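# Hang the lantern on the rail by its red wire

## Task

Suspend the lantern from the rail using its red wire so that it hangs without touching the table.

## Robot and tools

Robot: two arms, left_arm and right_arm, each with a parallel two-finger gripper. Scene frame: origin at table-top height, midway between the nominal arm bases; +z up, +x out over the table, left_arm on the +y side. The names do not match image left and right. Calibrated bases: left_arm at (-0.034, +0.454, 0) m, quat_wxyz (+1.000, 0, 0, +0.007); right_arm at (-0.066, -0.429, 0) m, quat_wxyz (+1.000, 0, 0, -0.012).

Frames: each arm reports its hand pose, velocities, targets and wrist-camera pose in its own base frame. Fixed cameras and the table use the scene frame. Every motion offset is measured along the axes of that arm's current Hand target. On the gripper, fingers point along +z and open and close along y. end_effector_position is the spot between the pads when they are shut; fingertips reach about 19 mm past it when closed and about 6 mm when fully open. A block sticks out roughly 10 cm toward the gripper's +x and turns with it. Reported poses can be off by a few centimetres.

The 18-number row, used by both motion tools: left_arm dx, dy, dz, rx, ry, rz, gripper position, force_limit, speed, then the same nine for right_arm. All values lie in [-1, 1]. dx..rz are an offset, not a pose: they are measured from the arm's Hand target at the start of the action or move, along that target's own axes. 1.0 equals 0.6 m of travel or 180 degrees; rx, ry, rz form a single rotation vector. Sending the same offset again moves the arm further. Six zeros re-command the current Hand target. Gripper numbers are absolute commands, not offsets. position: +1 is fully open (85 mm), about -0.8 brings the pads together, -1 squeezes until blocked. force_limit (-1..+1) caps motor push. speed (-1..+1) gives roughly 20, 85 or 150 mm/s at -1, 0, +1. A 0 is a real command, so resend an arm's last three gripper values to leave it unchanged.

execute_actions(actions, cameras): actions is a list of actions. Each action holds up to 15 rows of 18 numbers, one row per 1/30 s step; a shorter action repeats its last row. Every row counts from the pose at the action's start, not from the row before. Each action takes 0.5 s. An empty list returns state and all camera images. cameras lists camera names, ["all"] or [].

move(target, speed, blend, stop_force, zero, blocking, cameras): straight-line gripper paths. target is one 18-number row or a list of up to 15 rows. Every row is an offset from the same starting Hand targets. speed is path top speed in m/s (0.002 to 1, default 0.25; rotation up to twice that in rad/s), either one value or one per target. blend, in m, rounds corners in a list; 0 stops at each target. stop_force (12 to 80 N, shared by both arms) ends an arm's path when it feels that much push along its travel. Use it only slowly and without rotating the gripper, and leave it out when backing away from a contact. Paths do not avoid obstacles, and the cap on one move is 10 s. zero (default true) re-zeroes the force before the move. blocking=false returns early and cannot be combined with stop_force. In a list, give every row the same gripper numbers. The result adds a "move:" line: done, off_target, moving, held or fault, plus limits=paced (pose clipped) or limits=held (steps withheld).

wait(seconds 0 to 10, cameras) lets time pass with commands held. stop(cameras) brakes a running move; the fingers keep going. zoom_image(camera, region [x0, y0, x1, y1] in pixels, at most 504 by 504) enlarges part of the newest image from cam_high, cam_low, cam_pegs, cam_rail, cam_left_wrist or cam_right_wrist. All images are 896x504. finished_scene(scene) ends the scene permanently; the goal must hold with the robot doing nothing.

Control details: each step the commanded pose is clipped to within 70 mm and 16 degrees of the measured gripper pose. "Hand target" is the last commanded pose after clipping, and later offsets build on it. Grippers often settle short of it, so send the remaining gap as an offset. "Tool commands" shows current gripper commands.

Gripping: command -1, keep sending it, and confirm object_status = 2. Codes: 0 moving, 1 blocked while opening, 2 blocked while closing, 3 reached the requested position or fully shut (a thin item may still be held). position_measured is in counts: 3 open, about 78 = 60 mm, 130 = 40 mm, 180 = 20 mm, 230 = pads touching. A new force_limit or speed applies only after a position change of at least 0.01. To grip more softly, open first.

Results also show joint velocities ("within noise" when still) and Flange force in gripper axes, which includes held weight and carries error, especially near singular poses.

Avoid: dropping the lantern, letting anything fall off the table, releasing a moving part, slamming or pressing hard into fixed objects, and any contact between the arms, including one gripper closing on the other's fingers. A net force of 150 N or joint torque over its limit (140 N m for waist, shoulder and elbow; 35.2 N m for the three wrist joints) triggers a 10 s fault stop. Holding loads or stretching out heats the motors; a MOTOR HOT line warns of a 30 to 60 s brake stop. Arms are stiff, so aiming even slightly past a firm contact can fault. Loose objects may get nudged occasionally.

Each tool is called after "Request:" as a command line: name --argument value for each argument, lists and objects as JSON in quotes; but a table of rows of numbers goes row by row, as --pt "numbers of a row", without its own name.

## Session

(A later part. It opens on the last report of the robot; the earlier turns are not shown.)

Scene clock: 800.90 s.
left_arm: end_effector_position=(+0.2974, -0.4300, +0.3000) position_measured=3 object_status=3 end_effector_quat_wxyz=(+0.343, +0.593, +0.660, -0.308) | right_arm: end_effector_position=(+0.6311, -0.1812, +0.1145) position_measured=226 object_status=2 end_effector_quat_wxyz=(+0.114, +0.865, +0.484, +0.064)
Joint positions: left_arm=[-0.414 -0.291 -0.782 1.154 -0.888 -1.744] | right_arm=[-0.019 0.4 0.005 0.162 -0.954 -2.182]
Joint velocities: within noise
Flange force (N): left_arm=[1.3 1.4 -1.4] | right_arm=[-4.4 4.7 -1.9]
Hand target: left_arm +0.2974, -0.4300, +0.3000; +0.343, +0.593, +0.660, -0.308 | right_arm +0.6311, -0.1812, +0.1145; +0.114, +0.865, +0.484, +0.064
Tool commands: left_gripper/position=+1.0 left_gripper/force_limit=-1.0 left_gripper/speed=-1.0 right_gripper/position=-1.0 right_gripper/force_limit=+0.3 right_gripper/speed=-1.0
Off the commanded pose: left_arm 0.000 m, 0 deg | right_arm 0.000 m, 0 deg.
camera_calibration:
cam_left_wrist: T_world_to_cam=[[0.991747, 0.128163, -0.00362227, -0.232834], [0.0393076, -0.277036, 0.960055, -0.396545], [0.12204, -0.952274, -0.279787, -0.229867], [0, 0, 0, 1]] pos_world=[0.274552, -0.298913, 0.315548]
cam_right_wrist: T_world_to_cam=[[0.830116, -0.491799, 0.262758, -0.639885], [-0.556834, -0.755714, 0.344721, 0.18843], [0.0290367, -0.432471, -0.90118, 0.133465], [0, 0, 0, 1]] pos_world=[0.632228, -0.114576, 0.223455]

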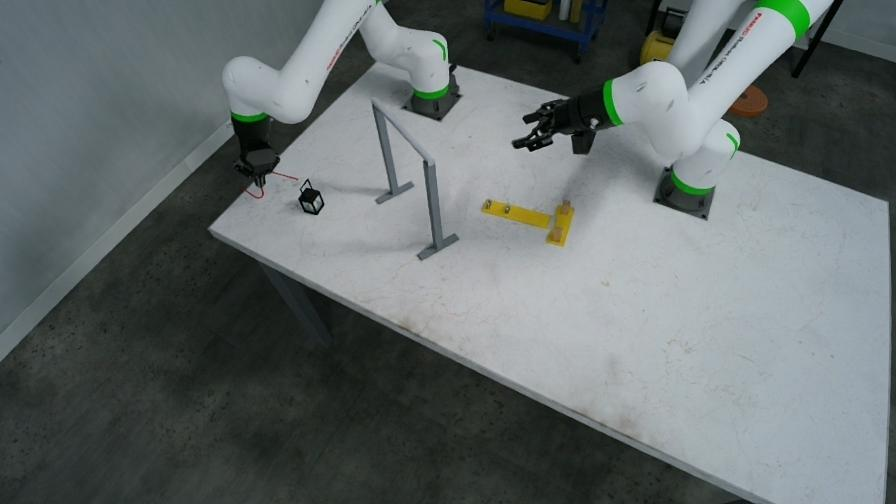

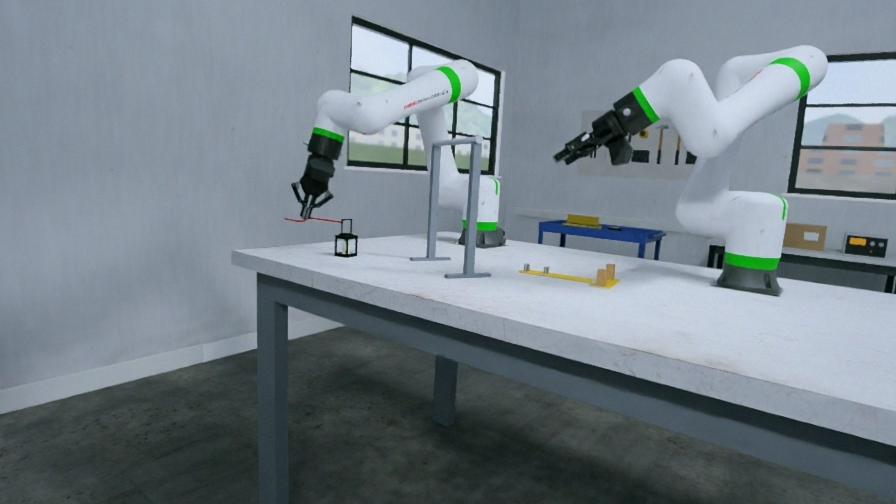

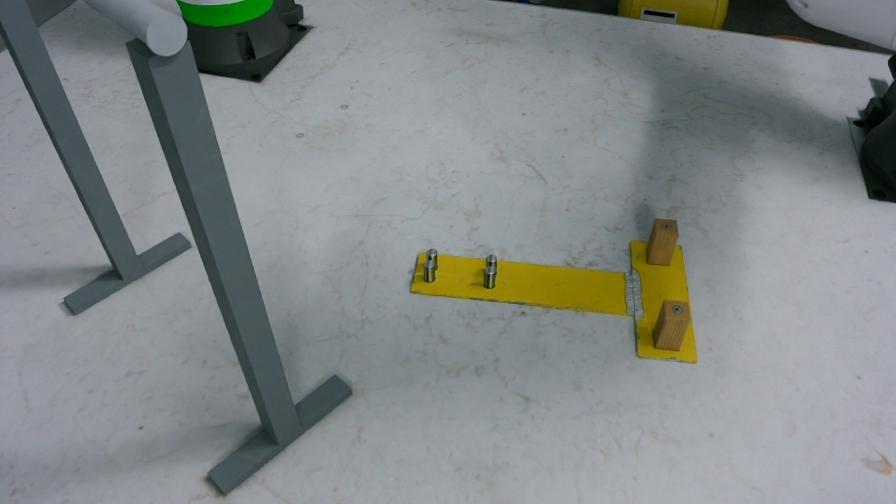

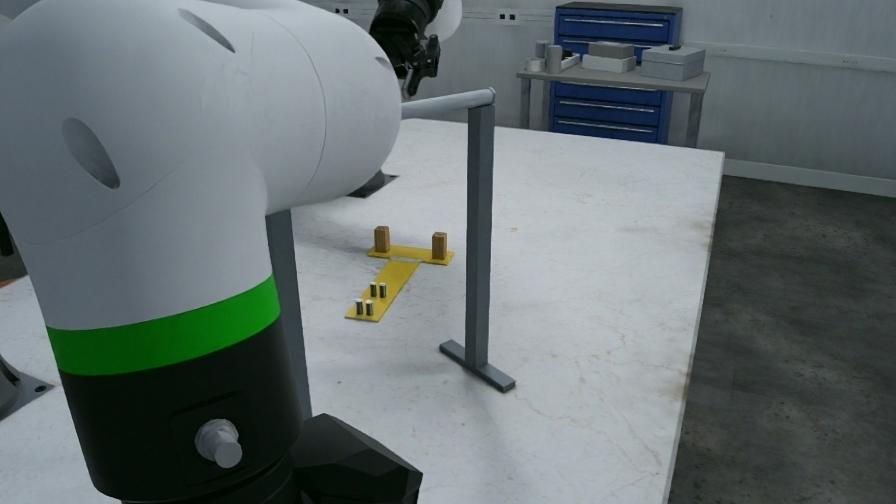

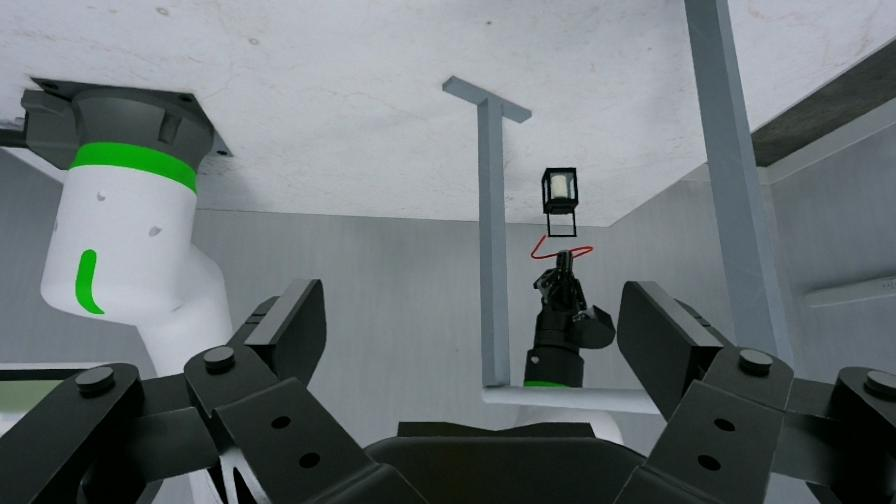

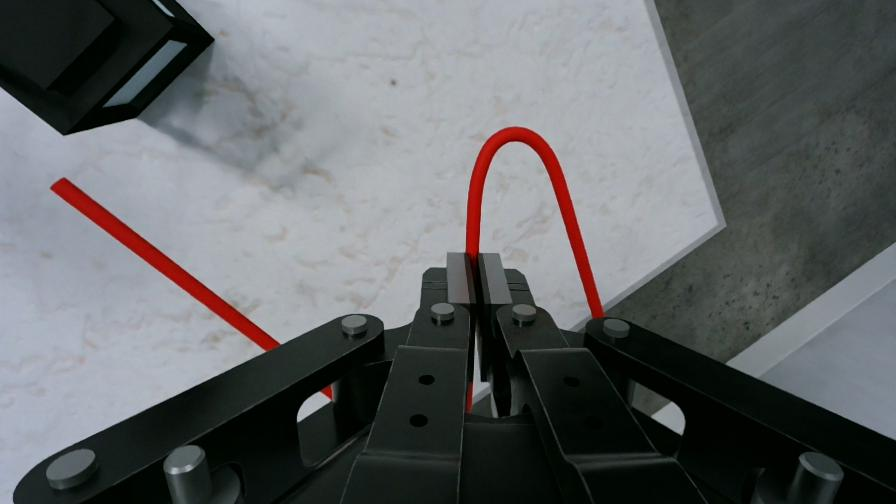

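Request:
move --target '[0,0,0,0,0,0,1,-1,-1,0.0302,0.0317,0.0138,0,0,0,-1,0.3,-1]' --speed 0.05 --cameras '["cam_high","cam_low","cam_left_wrist"]'

Request:
zoom_image --camera "cam_low" --region '[290, 190, 402, 253]'

Request:
zoom_image --camera "cam_left_wrist" --region '[500, 150, 640, 229]'

Request:
zoom_image --camera "cam_high" --region '[245, 150, 345, 206]'

Scene clock: 822.80 s.
left_arm: end_effector_position=(+0.2974, -0.4300, +0.3000) position_measured=3 object_status=3 end_effector_quat_wxyz=(+0.343, +0.593, +0.660, -0.308) | right_arm: end_effector_position=(+0.6581, -0.1765, +0.1115) position_measured=226 object_status=2 end_effector_quat_wxyz=(+0.114, +0.865, +0.484, +0.064)
Joint positions: left_arm=[-0.414 -0.291 -0.782 1.154 -0.888 -1.744] | right_arm=[-0.01 0.462 0.085 0.163 -0.974 -2.188]
Flange force (N): left_arm=[1.1 0.6 -1.7] | right_arm=[-4.4 4.3 -1.9]
Hand target: left_arm +0.2974, -0.4300, +0.3000; +0.343, +0.593, +0.660, -0.308 | right_arm +0.6581, -0.1765, +0.1114; +0.114, +0.865, +0.484, +0.064
Off the commanded pose: left_arm 0.000 m, 0 deg | right_arm 0.000 m, 0 deg.
move: done
camera_calibration:
cam_left_wrist: T_world_to_cam=[[0.991747, 0.128163, -0.00362227, -0.232834], [0.0393076, -0.277036, 0.960055, -0.396545], [0.12204, -0.952274, -0.279787, -0.229867], [0, 0, 0, 1]] pos_world=[0.274552, -0.298913, 0.315548]
Images, in order (width x height): cam_high 896x504, cam_low 896x504, cam_left_wrist 896x504.

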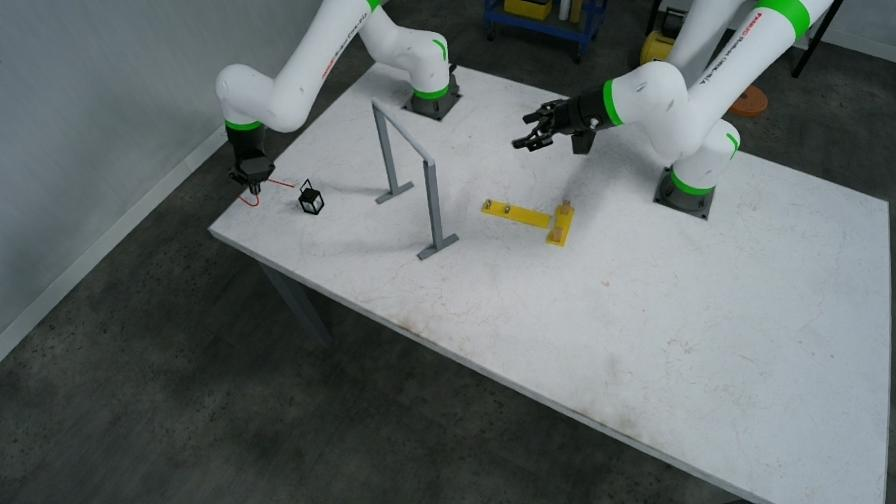

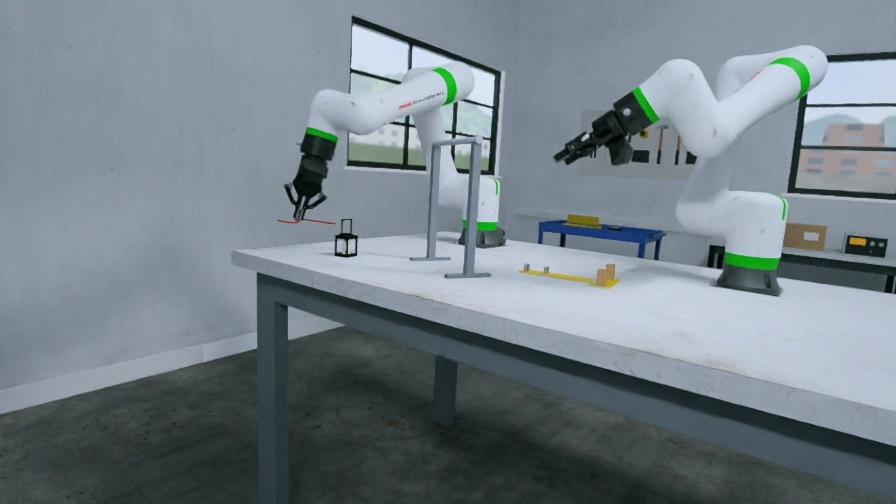

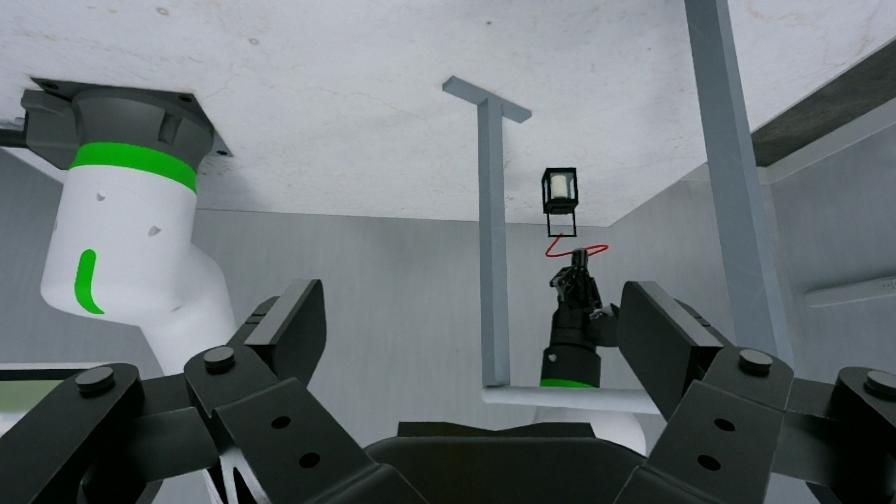

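Scaled by 4.500.

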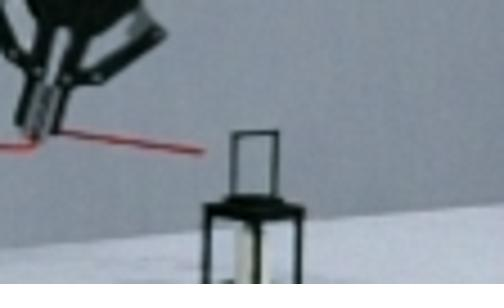

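Scaled by 3.600.

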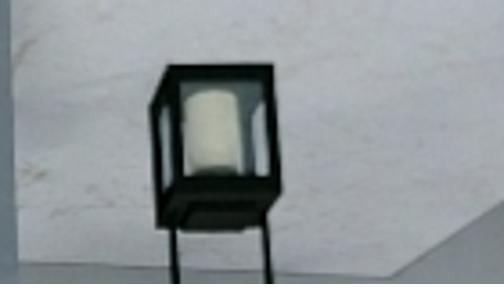

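Scaled by 5.040.

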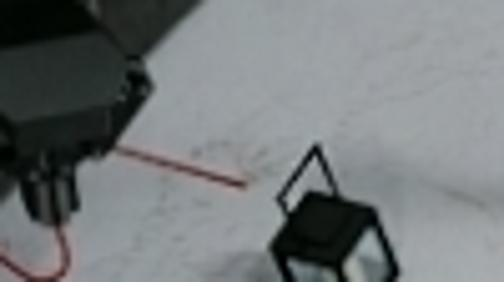

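Request:
move --target '[0,0,0,0,0,0,1,-1,-1,0.0551,-0.0491,-0.0132,0,0,0,-1,0.3,-1]' --speed 0.04 --cameras '["cam_high","cam_low","cam_left_wrist"]'

Request:
zoom_image --camera "cam_low" --region '[290, 190, 402, 253]'

Request:
zoom_image --camera "cam_left_wrist" --region '[500, 190, 640, 269]'

Request:
zoom_image --camera "cam_high" --region '[245, 150, 345, 206]'

Scene clock: 835.07 s.
left_arm: end_effector_position=(+0.2974, -0.4300, +0.3000) position_measured=3 object_status=3 end_effector_quat_wxyz=(+0.343, +0.593, +0.660, -0.308) | right_arm: end_effector_position=(+0.6494, -0.1323, +0.1115) position_measured=226 object_status=2 end_effector_quat_wxyz=(+0.114, +0.865, +0.484, +0.064)
Joint positions: left_arm=[-0.414 -0.291 -0.782 1.154 -0.888 -1.744] | right_arm=[0.066 0.422 0.022 0.184 -0.963 -2.277]
Flange force (N): left_arm=[1.3 0.2 -1.5] | right_arm=[-3.7 4.6 -1.8]
Hand target: left_arm +0.2974, -0.4300, +0.3000; +0.343, +0.593, +0.660, -0.308 | right_arm +0.6494, -0.1323, +0.1114; +0.114, +0.865, +0.484, +0.064
Off the commanded pose: left_arm 0.000 m, 0 deg | right_arm 0.000 m, 0 deg.
move: done
camera_calibration:
cam_left_wrist: T_world_to_cam=[[0.991747, 0.128163, -0.00362227, -0.232834], [0.0393076, -0.277036, 0.960055, -0.396545], [0.12204, -0.952274, -0.279787, -0.229867], [0, 0, 0, 1]] pos_world=[0.274552, -0.298913, 0.315548]
Images, in order (width x height): cam_high 896x504, cam_low 896x504, cam_left_wrist 896x504.

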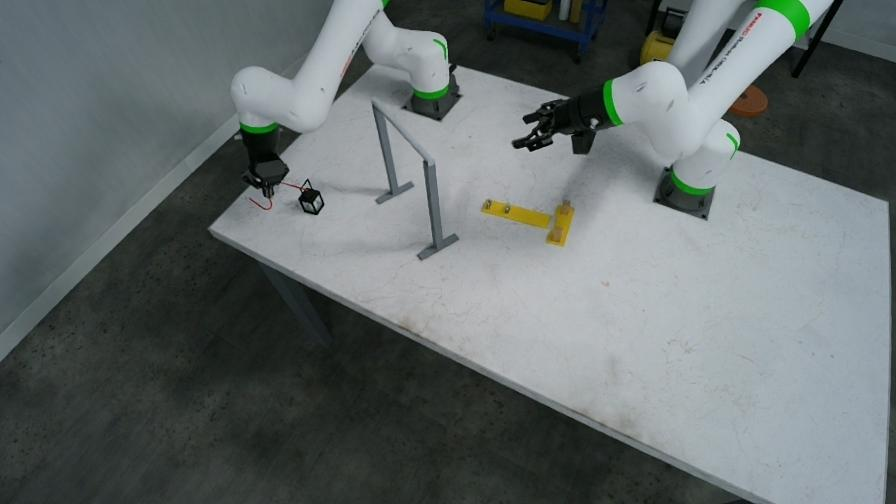

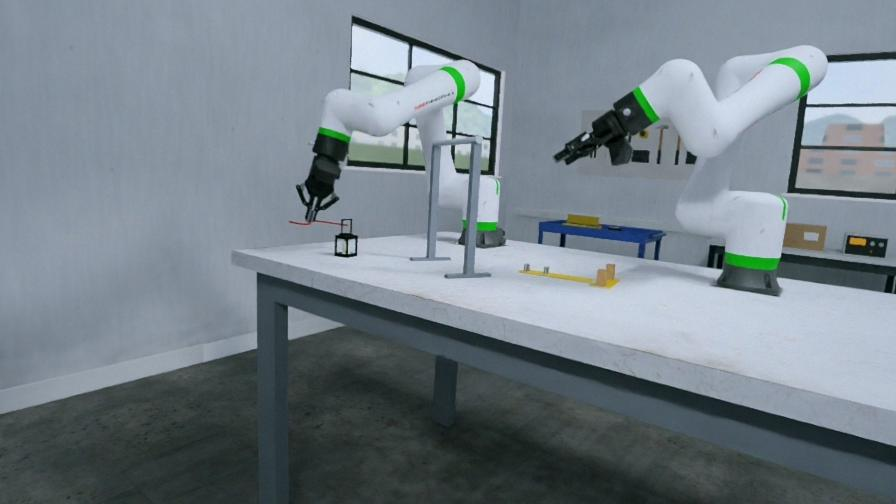

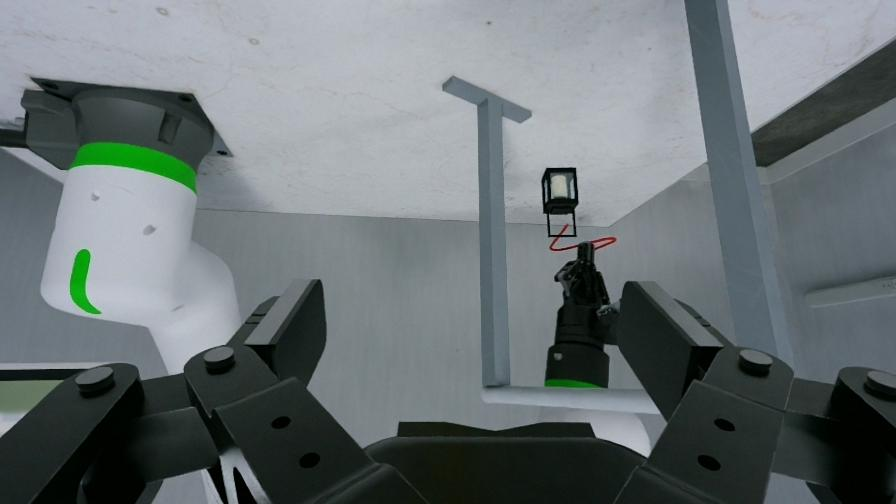

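Scaled by 4.500.

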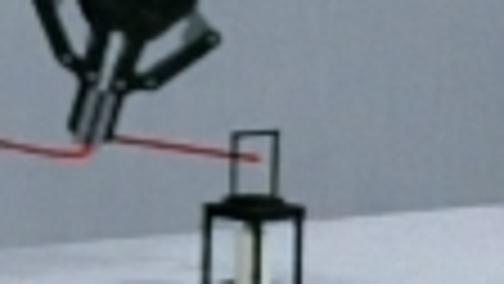

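Scaled by 3.600.

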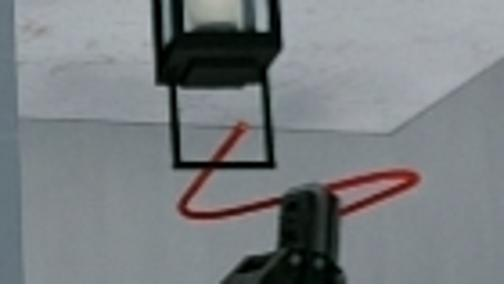

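Scaled by 5.040.

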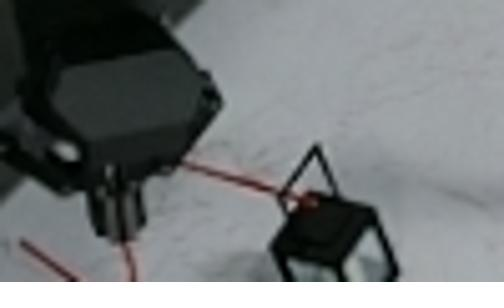

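Request:
move --target '[0,0,0,0,0,0,1,-1,-1,0.0551,-0.0491,-0.0132,0,0,0,-1,0.3,-1]' --speed 0.04 --cameras '["cam_high","cam_low","cam_left_wrist"]'

Request:
zoom_image --camera "cam_low" --region '[290, 190, 402, 253]'

Request:
zoom_image --camera "cam_left_wrist" --region '[500, 190, 640, 269]'

Request:
zoom_image --camera "cam_high" --region '[245, 150, 345, 206]'

Scene clock: 841.33 s.
left_arm: end_effector_position=(+0.2974, -0.4300, +0.3000) position_measured=3 object_status=3 end_effector_quat_wxyz=(+0.343, +0.593, +0.660, -0.308) | right_arm: end_effector_position=(+0.6407, -0.0882, +0.1115) position_measured=226 object_status=2 end_effector_quat_wxyz=(+0.114, +0.865, +0.484, +0.064)
Joint positions: left_arm=[-0.414 -0.291 -0.782 1.154 -0.888 -1.744] | right_arm=[0.144 0.39 -0.03 0.205 -0.958 -2.367]
Flange force (N): left_arm=[1.3 0.5 -1.9] | right_arm=[-3.6 4.7 -2.1]
Hand target: left_arm +0.2974, -0.4300, +0.3000; +0.343, +0.593, +0.660, -0.308 | right_arm +0.6407, -0.0882, +0.1115; +0.114, +0.865, +0.484, +0.064
Off the commanded pose: left_arm 0.000 m, 0 deg | right_arm 0.000 m, 0 deg.
move: done
camera_calibration:
cam_left_wrist: T_world_to_cam=[[0.991747, 0.128163, -0.00362227, -0.232834], [0.0393076, -0.277036, 0.960055, -0.396545], [0.12204, -0.952274, -0.279787, -0.229867], [0, 0, 0, 1]] pos_world=[0.274552, -0.298913, 0.315548]
Images, in order (width x height): cam_high 896x504, cam_low 896x504, cam_left_wrist 896x504.

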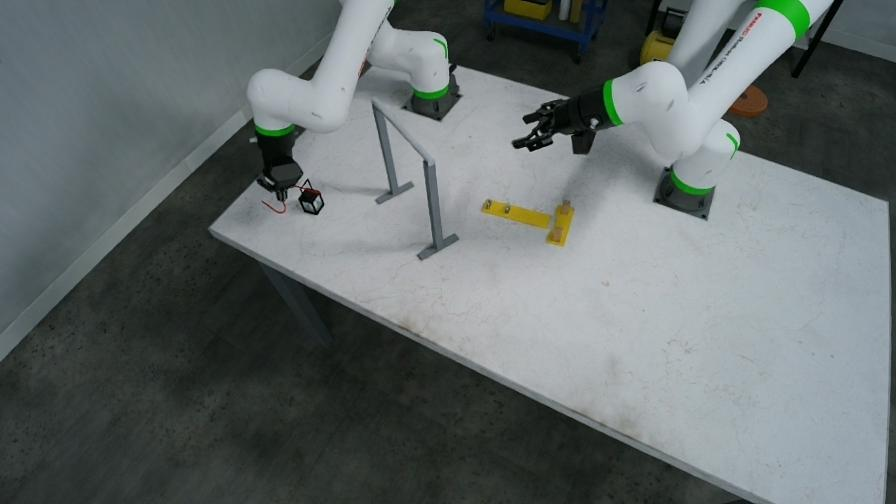

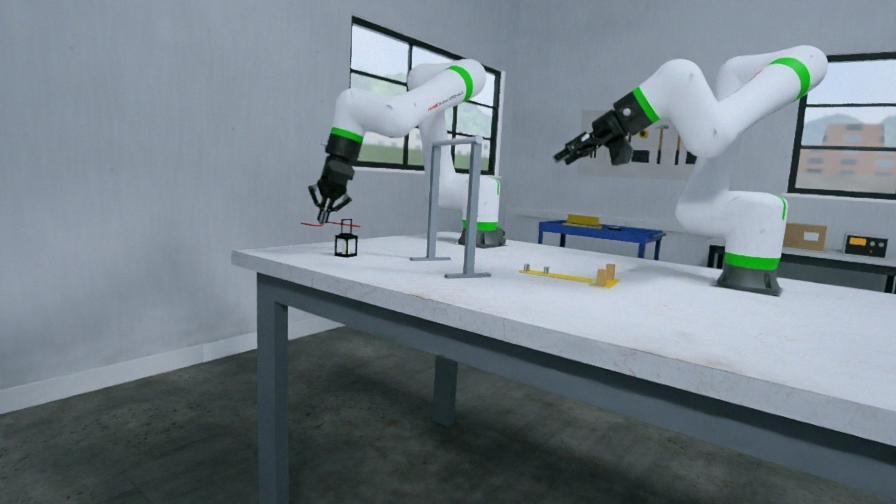

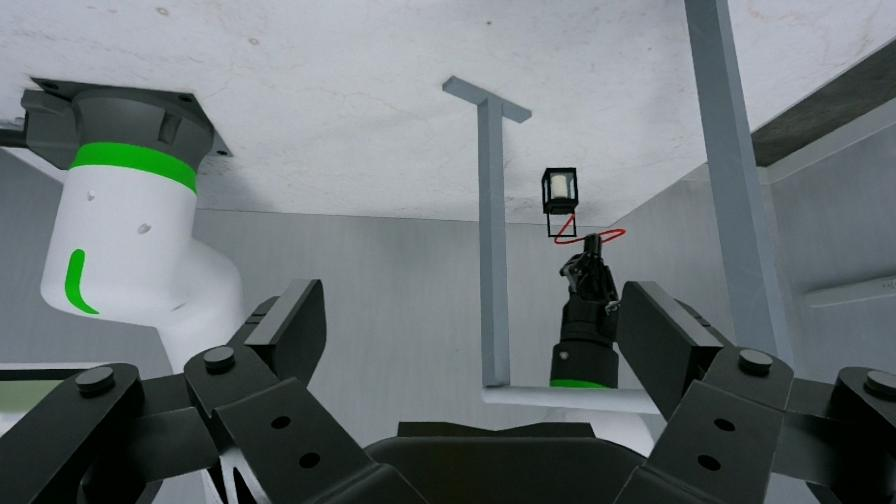

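Scaled by 4.500.

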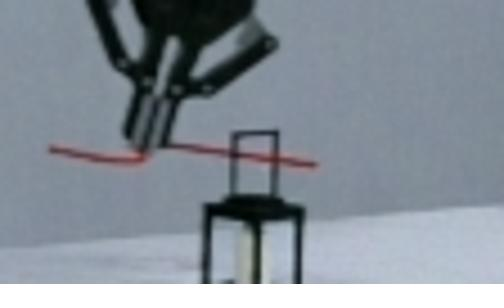

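Scaled by 3.600.

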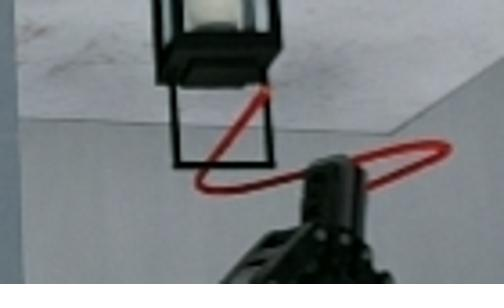

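Scaled by 5.040.

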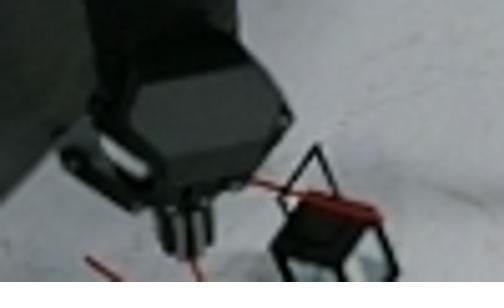

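Request:
move --target '[0,0,0,0,0,0,1,-1,-1,0.0523,-0.0401,-0.0108,0,0,0,-1,0.3,-1]' --speed 0.04 --cameras '["cam_high","cam_low","cam_left_wrist"]'

Request:
zoom_image --camera "cam_low" --region '[290, 190, 402, 253]'

Request:
zoom_image --camera "cam_left_wrist" --region '[500, 190, 640, 269]'

Request:
zoom_image --camera "cam_high" --region '[245, 150, 345, 206]'

Scene clock: 850.80 s.
left_arm: end_effector_position=(+0.2974, -0.4300, +0.3000) position_measured=3 object_status=3 end_effector_quat_wxyz=(+0.343, +0.593, +0.660, -0.308) | right_arm: end_effector_position=(+0.6359, -0.0484, +0.1115) position_measured=226 object_status=2 end_effector_quat_wxyz=(+0.114, +0.865, +0.484, +0.064)
Joint positions: left_arm=[-0.414 -0.291 -0.782 1.154 -0.888 -1.744] | right_arm=[0.215 0.374 -0.056 0.221 -0.961 -2.447]
Flange force (N): left_arm=[0.9 0.9 -1.0] | right_arm=[-3.3 5.5 -1.5]
Hand target: left_arm +0.2974, -0.4300, +0.3000; +0.343, +0.593, +0.660, -0.308 | right_arm +0.6359, -0.0484, +0.1115; +0.114, +0.865, +0.484, +0.064
Off the commanded pose: left_arm 0.000 m, 0 deg | right_arm 0.000 m, 0 deg.
move: done
camera_calibration:
cam_left_wrist: T_world_to_cam=[[0.991747, 0.128163, -0.00362227, -0.232834], [0.0393076, -0.277036, 0.960055, -0.396545], [0.12204, -0.952274, -0.279787, -0.229867], [0, 0, 0, 1]] pos_world=[0.274552, -0.298913, 0.315548]
Images, in order (width x height): cam_high 896x504, cam_low 896x504, cam_left_wrist 896x504.

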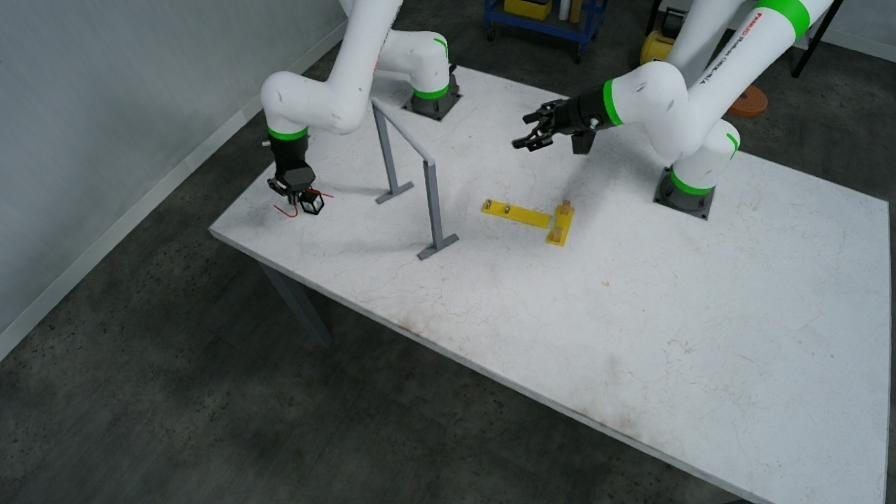

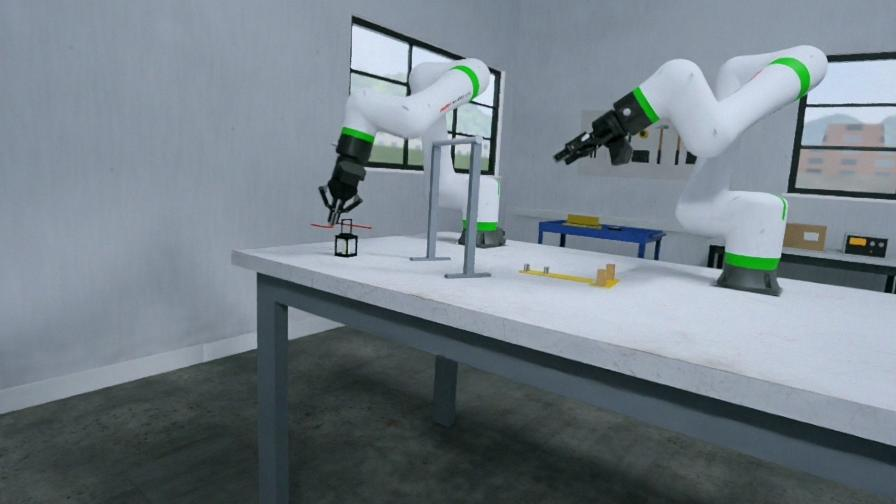

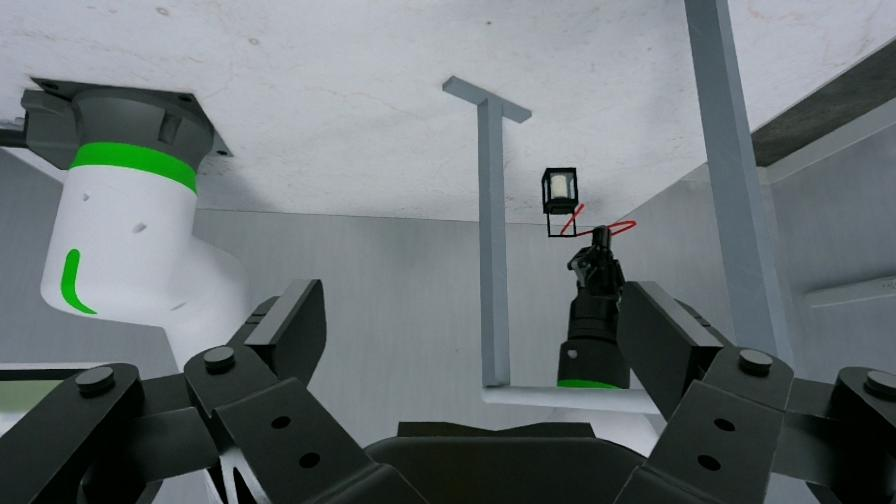

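Scaled by 4.500.

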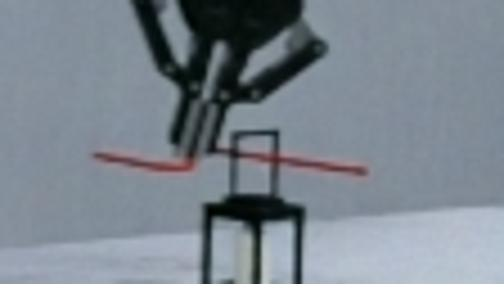

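Scaled by 3.600.

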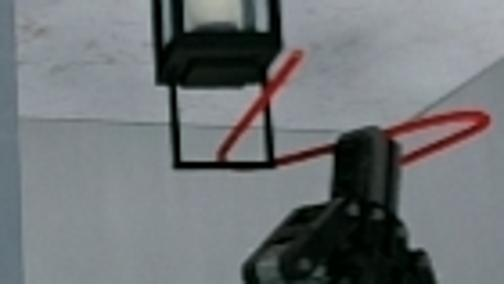

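Scaled by 5.040.

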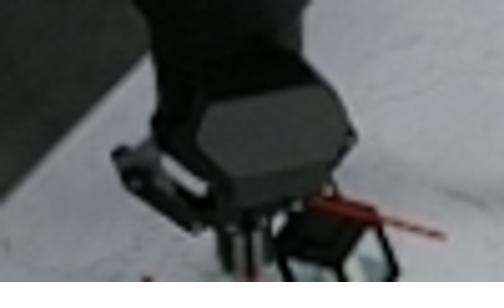

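Request:
move --pt "0 0 0 0 0 0 1 -1 -1 -0.0121 -0.0064 -0.0268 -0.1020 0.0910 0.0245 -1 0.3 -1" --pt "0 0 0 0 0 0 1 -1 -1 -0.0300 -0.0213 -0.0456 -0.2041 0.1819 0.0490 -1 0.3 -1" --speed 0.1 --blend 0.003 --cameras '["cam_high","cam_low","cam_left_wrist"]'

Request:
zoom_image --camera "cam_low" --region '[290, 190, 402, 253]'

Request:
zoom_image --camera "cam_left_wrist" --region '[500, 190, 640, 269]'

Scene clock: 898.50 s.
left_arm: end_effector_position=(+0.2974, -0.4300, +0.3000) position_measured=3 object_status=3 end_effector_quat_wxyz=(+0.343, +0.593, +0.660, -0.308) | right_arm: end_effector_position=(+0.6321, -0.0498, +0.1203) position_measured=226 object_status=2 end_effector_quat_wxyz=(+0.144, +0.857, +0.469, +0.156)
Joint positions: left_arm=[-0.414 -0.291 -0.782 1.154 -0.888 -1.744] | right_arm=[0.212 0.242 -0.27 0.289 -0.691 -2.541]
Flange force (N): left_arm=[1.2 0.5 -1.1] | right_arm=[-3.5 5.7 -1.7]
Flange force when the fault began (N): right_arm=[2.0 145.8 -54.3]
Hand target: left_arm +0.2974, -0.4300, +0.3000; +0.343, +0.593, +0.660, -0.308 | right_arm +0.6321, -0.0498, +0.1203; +0.144, +0.857, +0.469, +0.156 (not the last commanded pose)
Tool commands: left_gripper/position=+1.0 left_gripper/force_limit=-1.0 left_gripper/speed=-1.0 right_gripper/position=-1.0 right_gripper/force_limit=+0.301961 right_gripper/speed=-1.0
Off the commanded pose: left_arm 0.000 m, 0 deg | right_arm 0.027 m, 39 deg.
FORCE FAULT: contact force on the right arm reached its limit, and that arm stopped. The contact can be on any part of that arm, not only on its tool. That arm's remaining commands of this call were not run. That arm is still stopped at the end of this call. That arm stays stopped for about 10 more seconds. Until then a move that you send moves the other arm only, and its call returns only when the move has ended. Once the stop has ended, the next robot result says so. If the stop ends while you think or write, that arm runs what you send next, counted from a new Hand target: where the arm stands when the stop ends. While its stop runs, that arm takes no new command, but its gripper still runs the gripper command that each later call begins with. Until it ends, the stop uses up actions while you think or wait. An arm that is not stopped still takes commands.
move: fault (right_arm); path passed 0 of 2 targets
camera_calibration:
cam_left_wrist: T_world_to_cam=[[0.991747, 0.128163, -0.00362227, -0.232834], [0.0393076, -0.277036, 0.960055, -0.396545], [0.12204, -0.952274, -0.279787, -0.229867], [0, 0, 0, 1]] pos_world=[0.274552, -0.298913, 0.315548]
Images, in order (width x height): cam_high 896x504, cam_low 896x504, cam_left_wrist 896x504.

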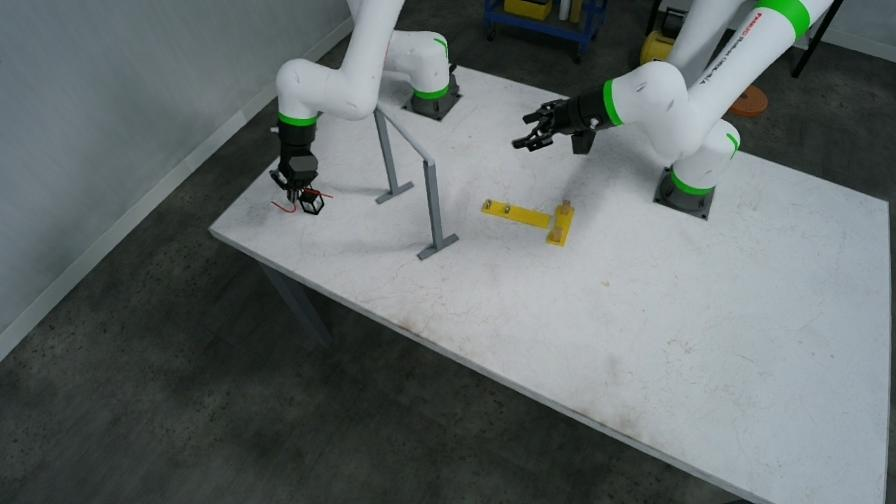

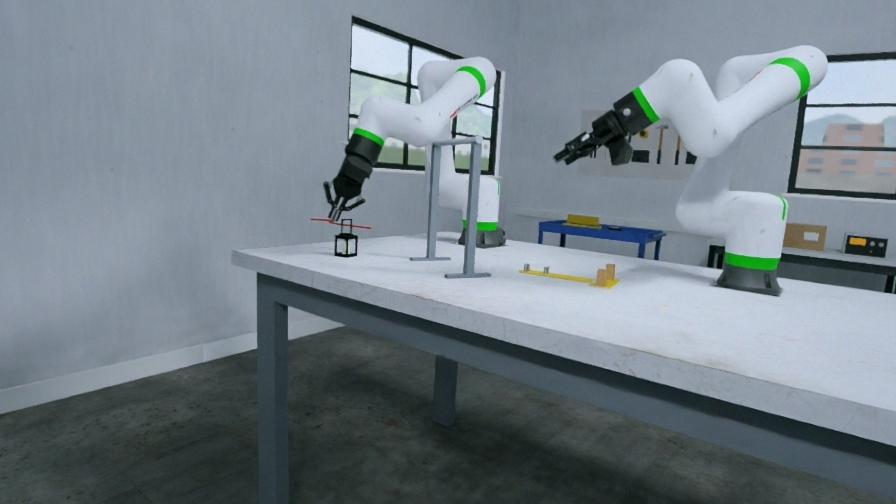

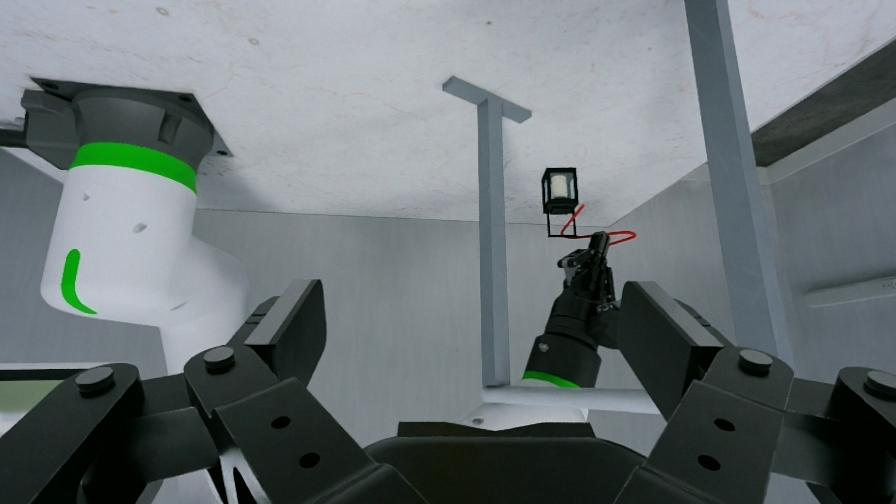

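Scaled by 4.500.

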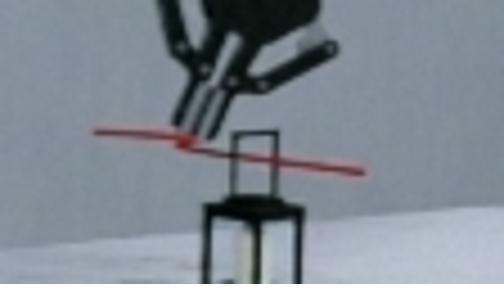

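Scaled by 3.600.

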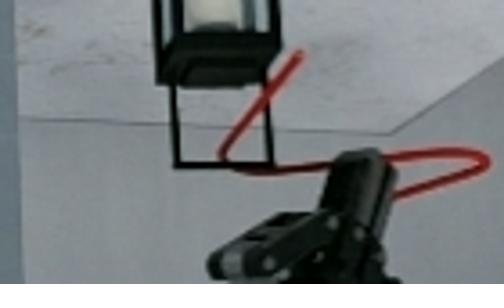

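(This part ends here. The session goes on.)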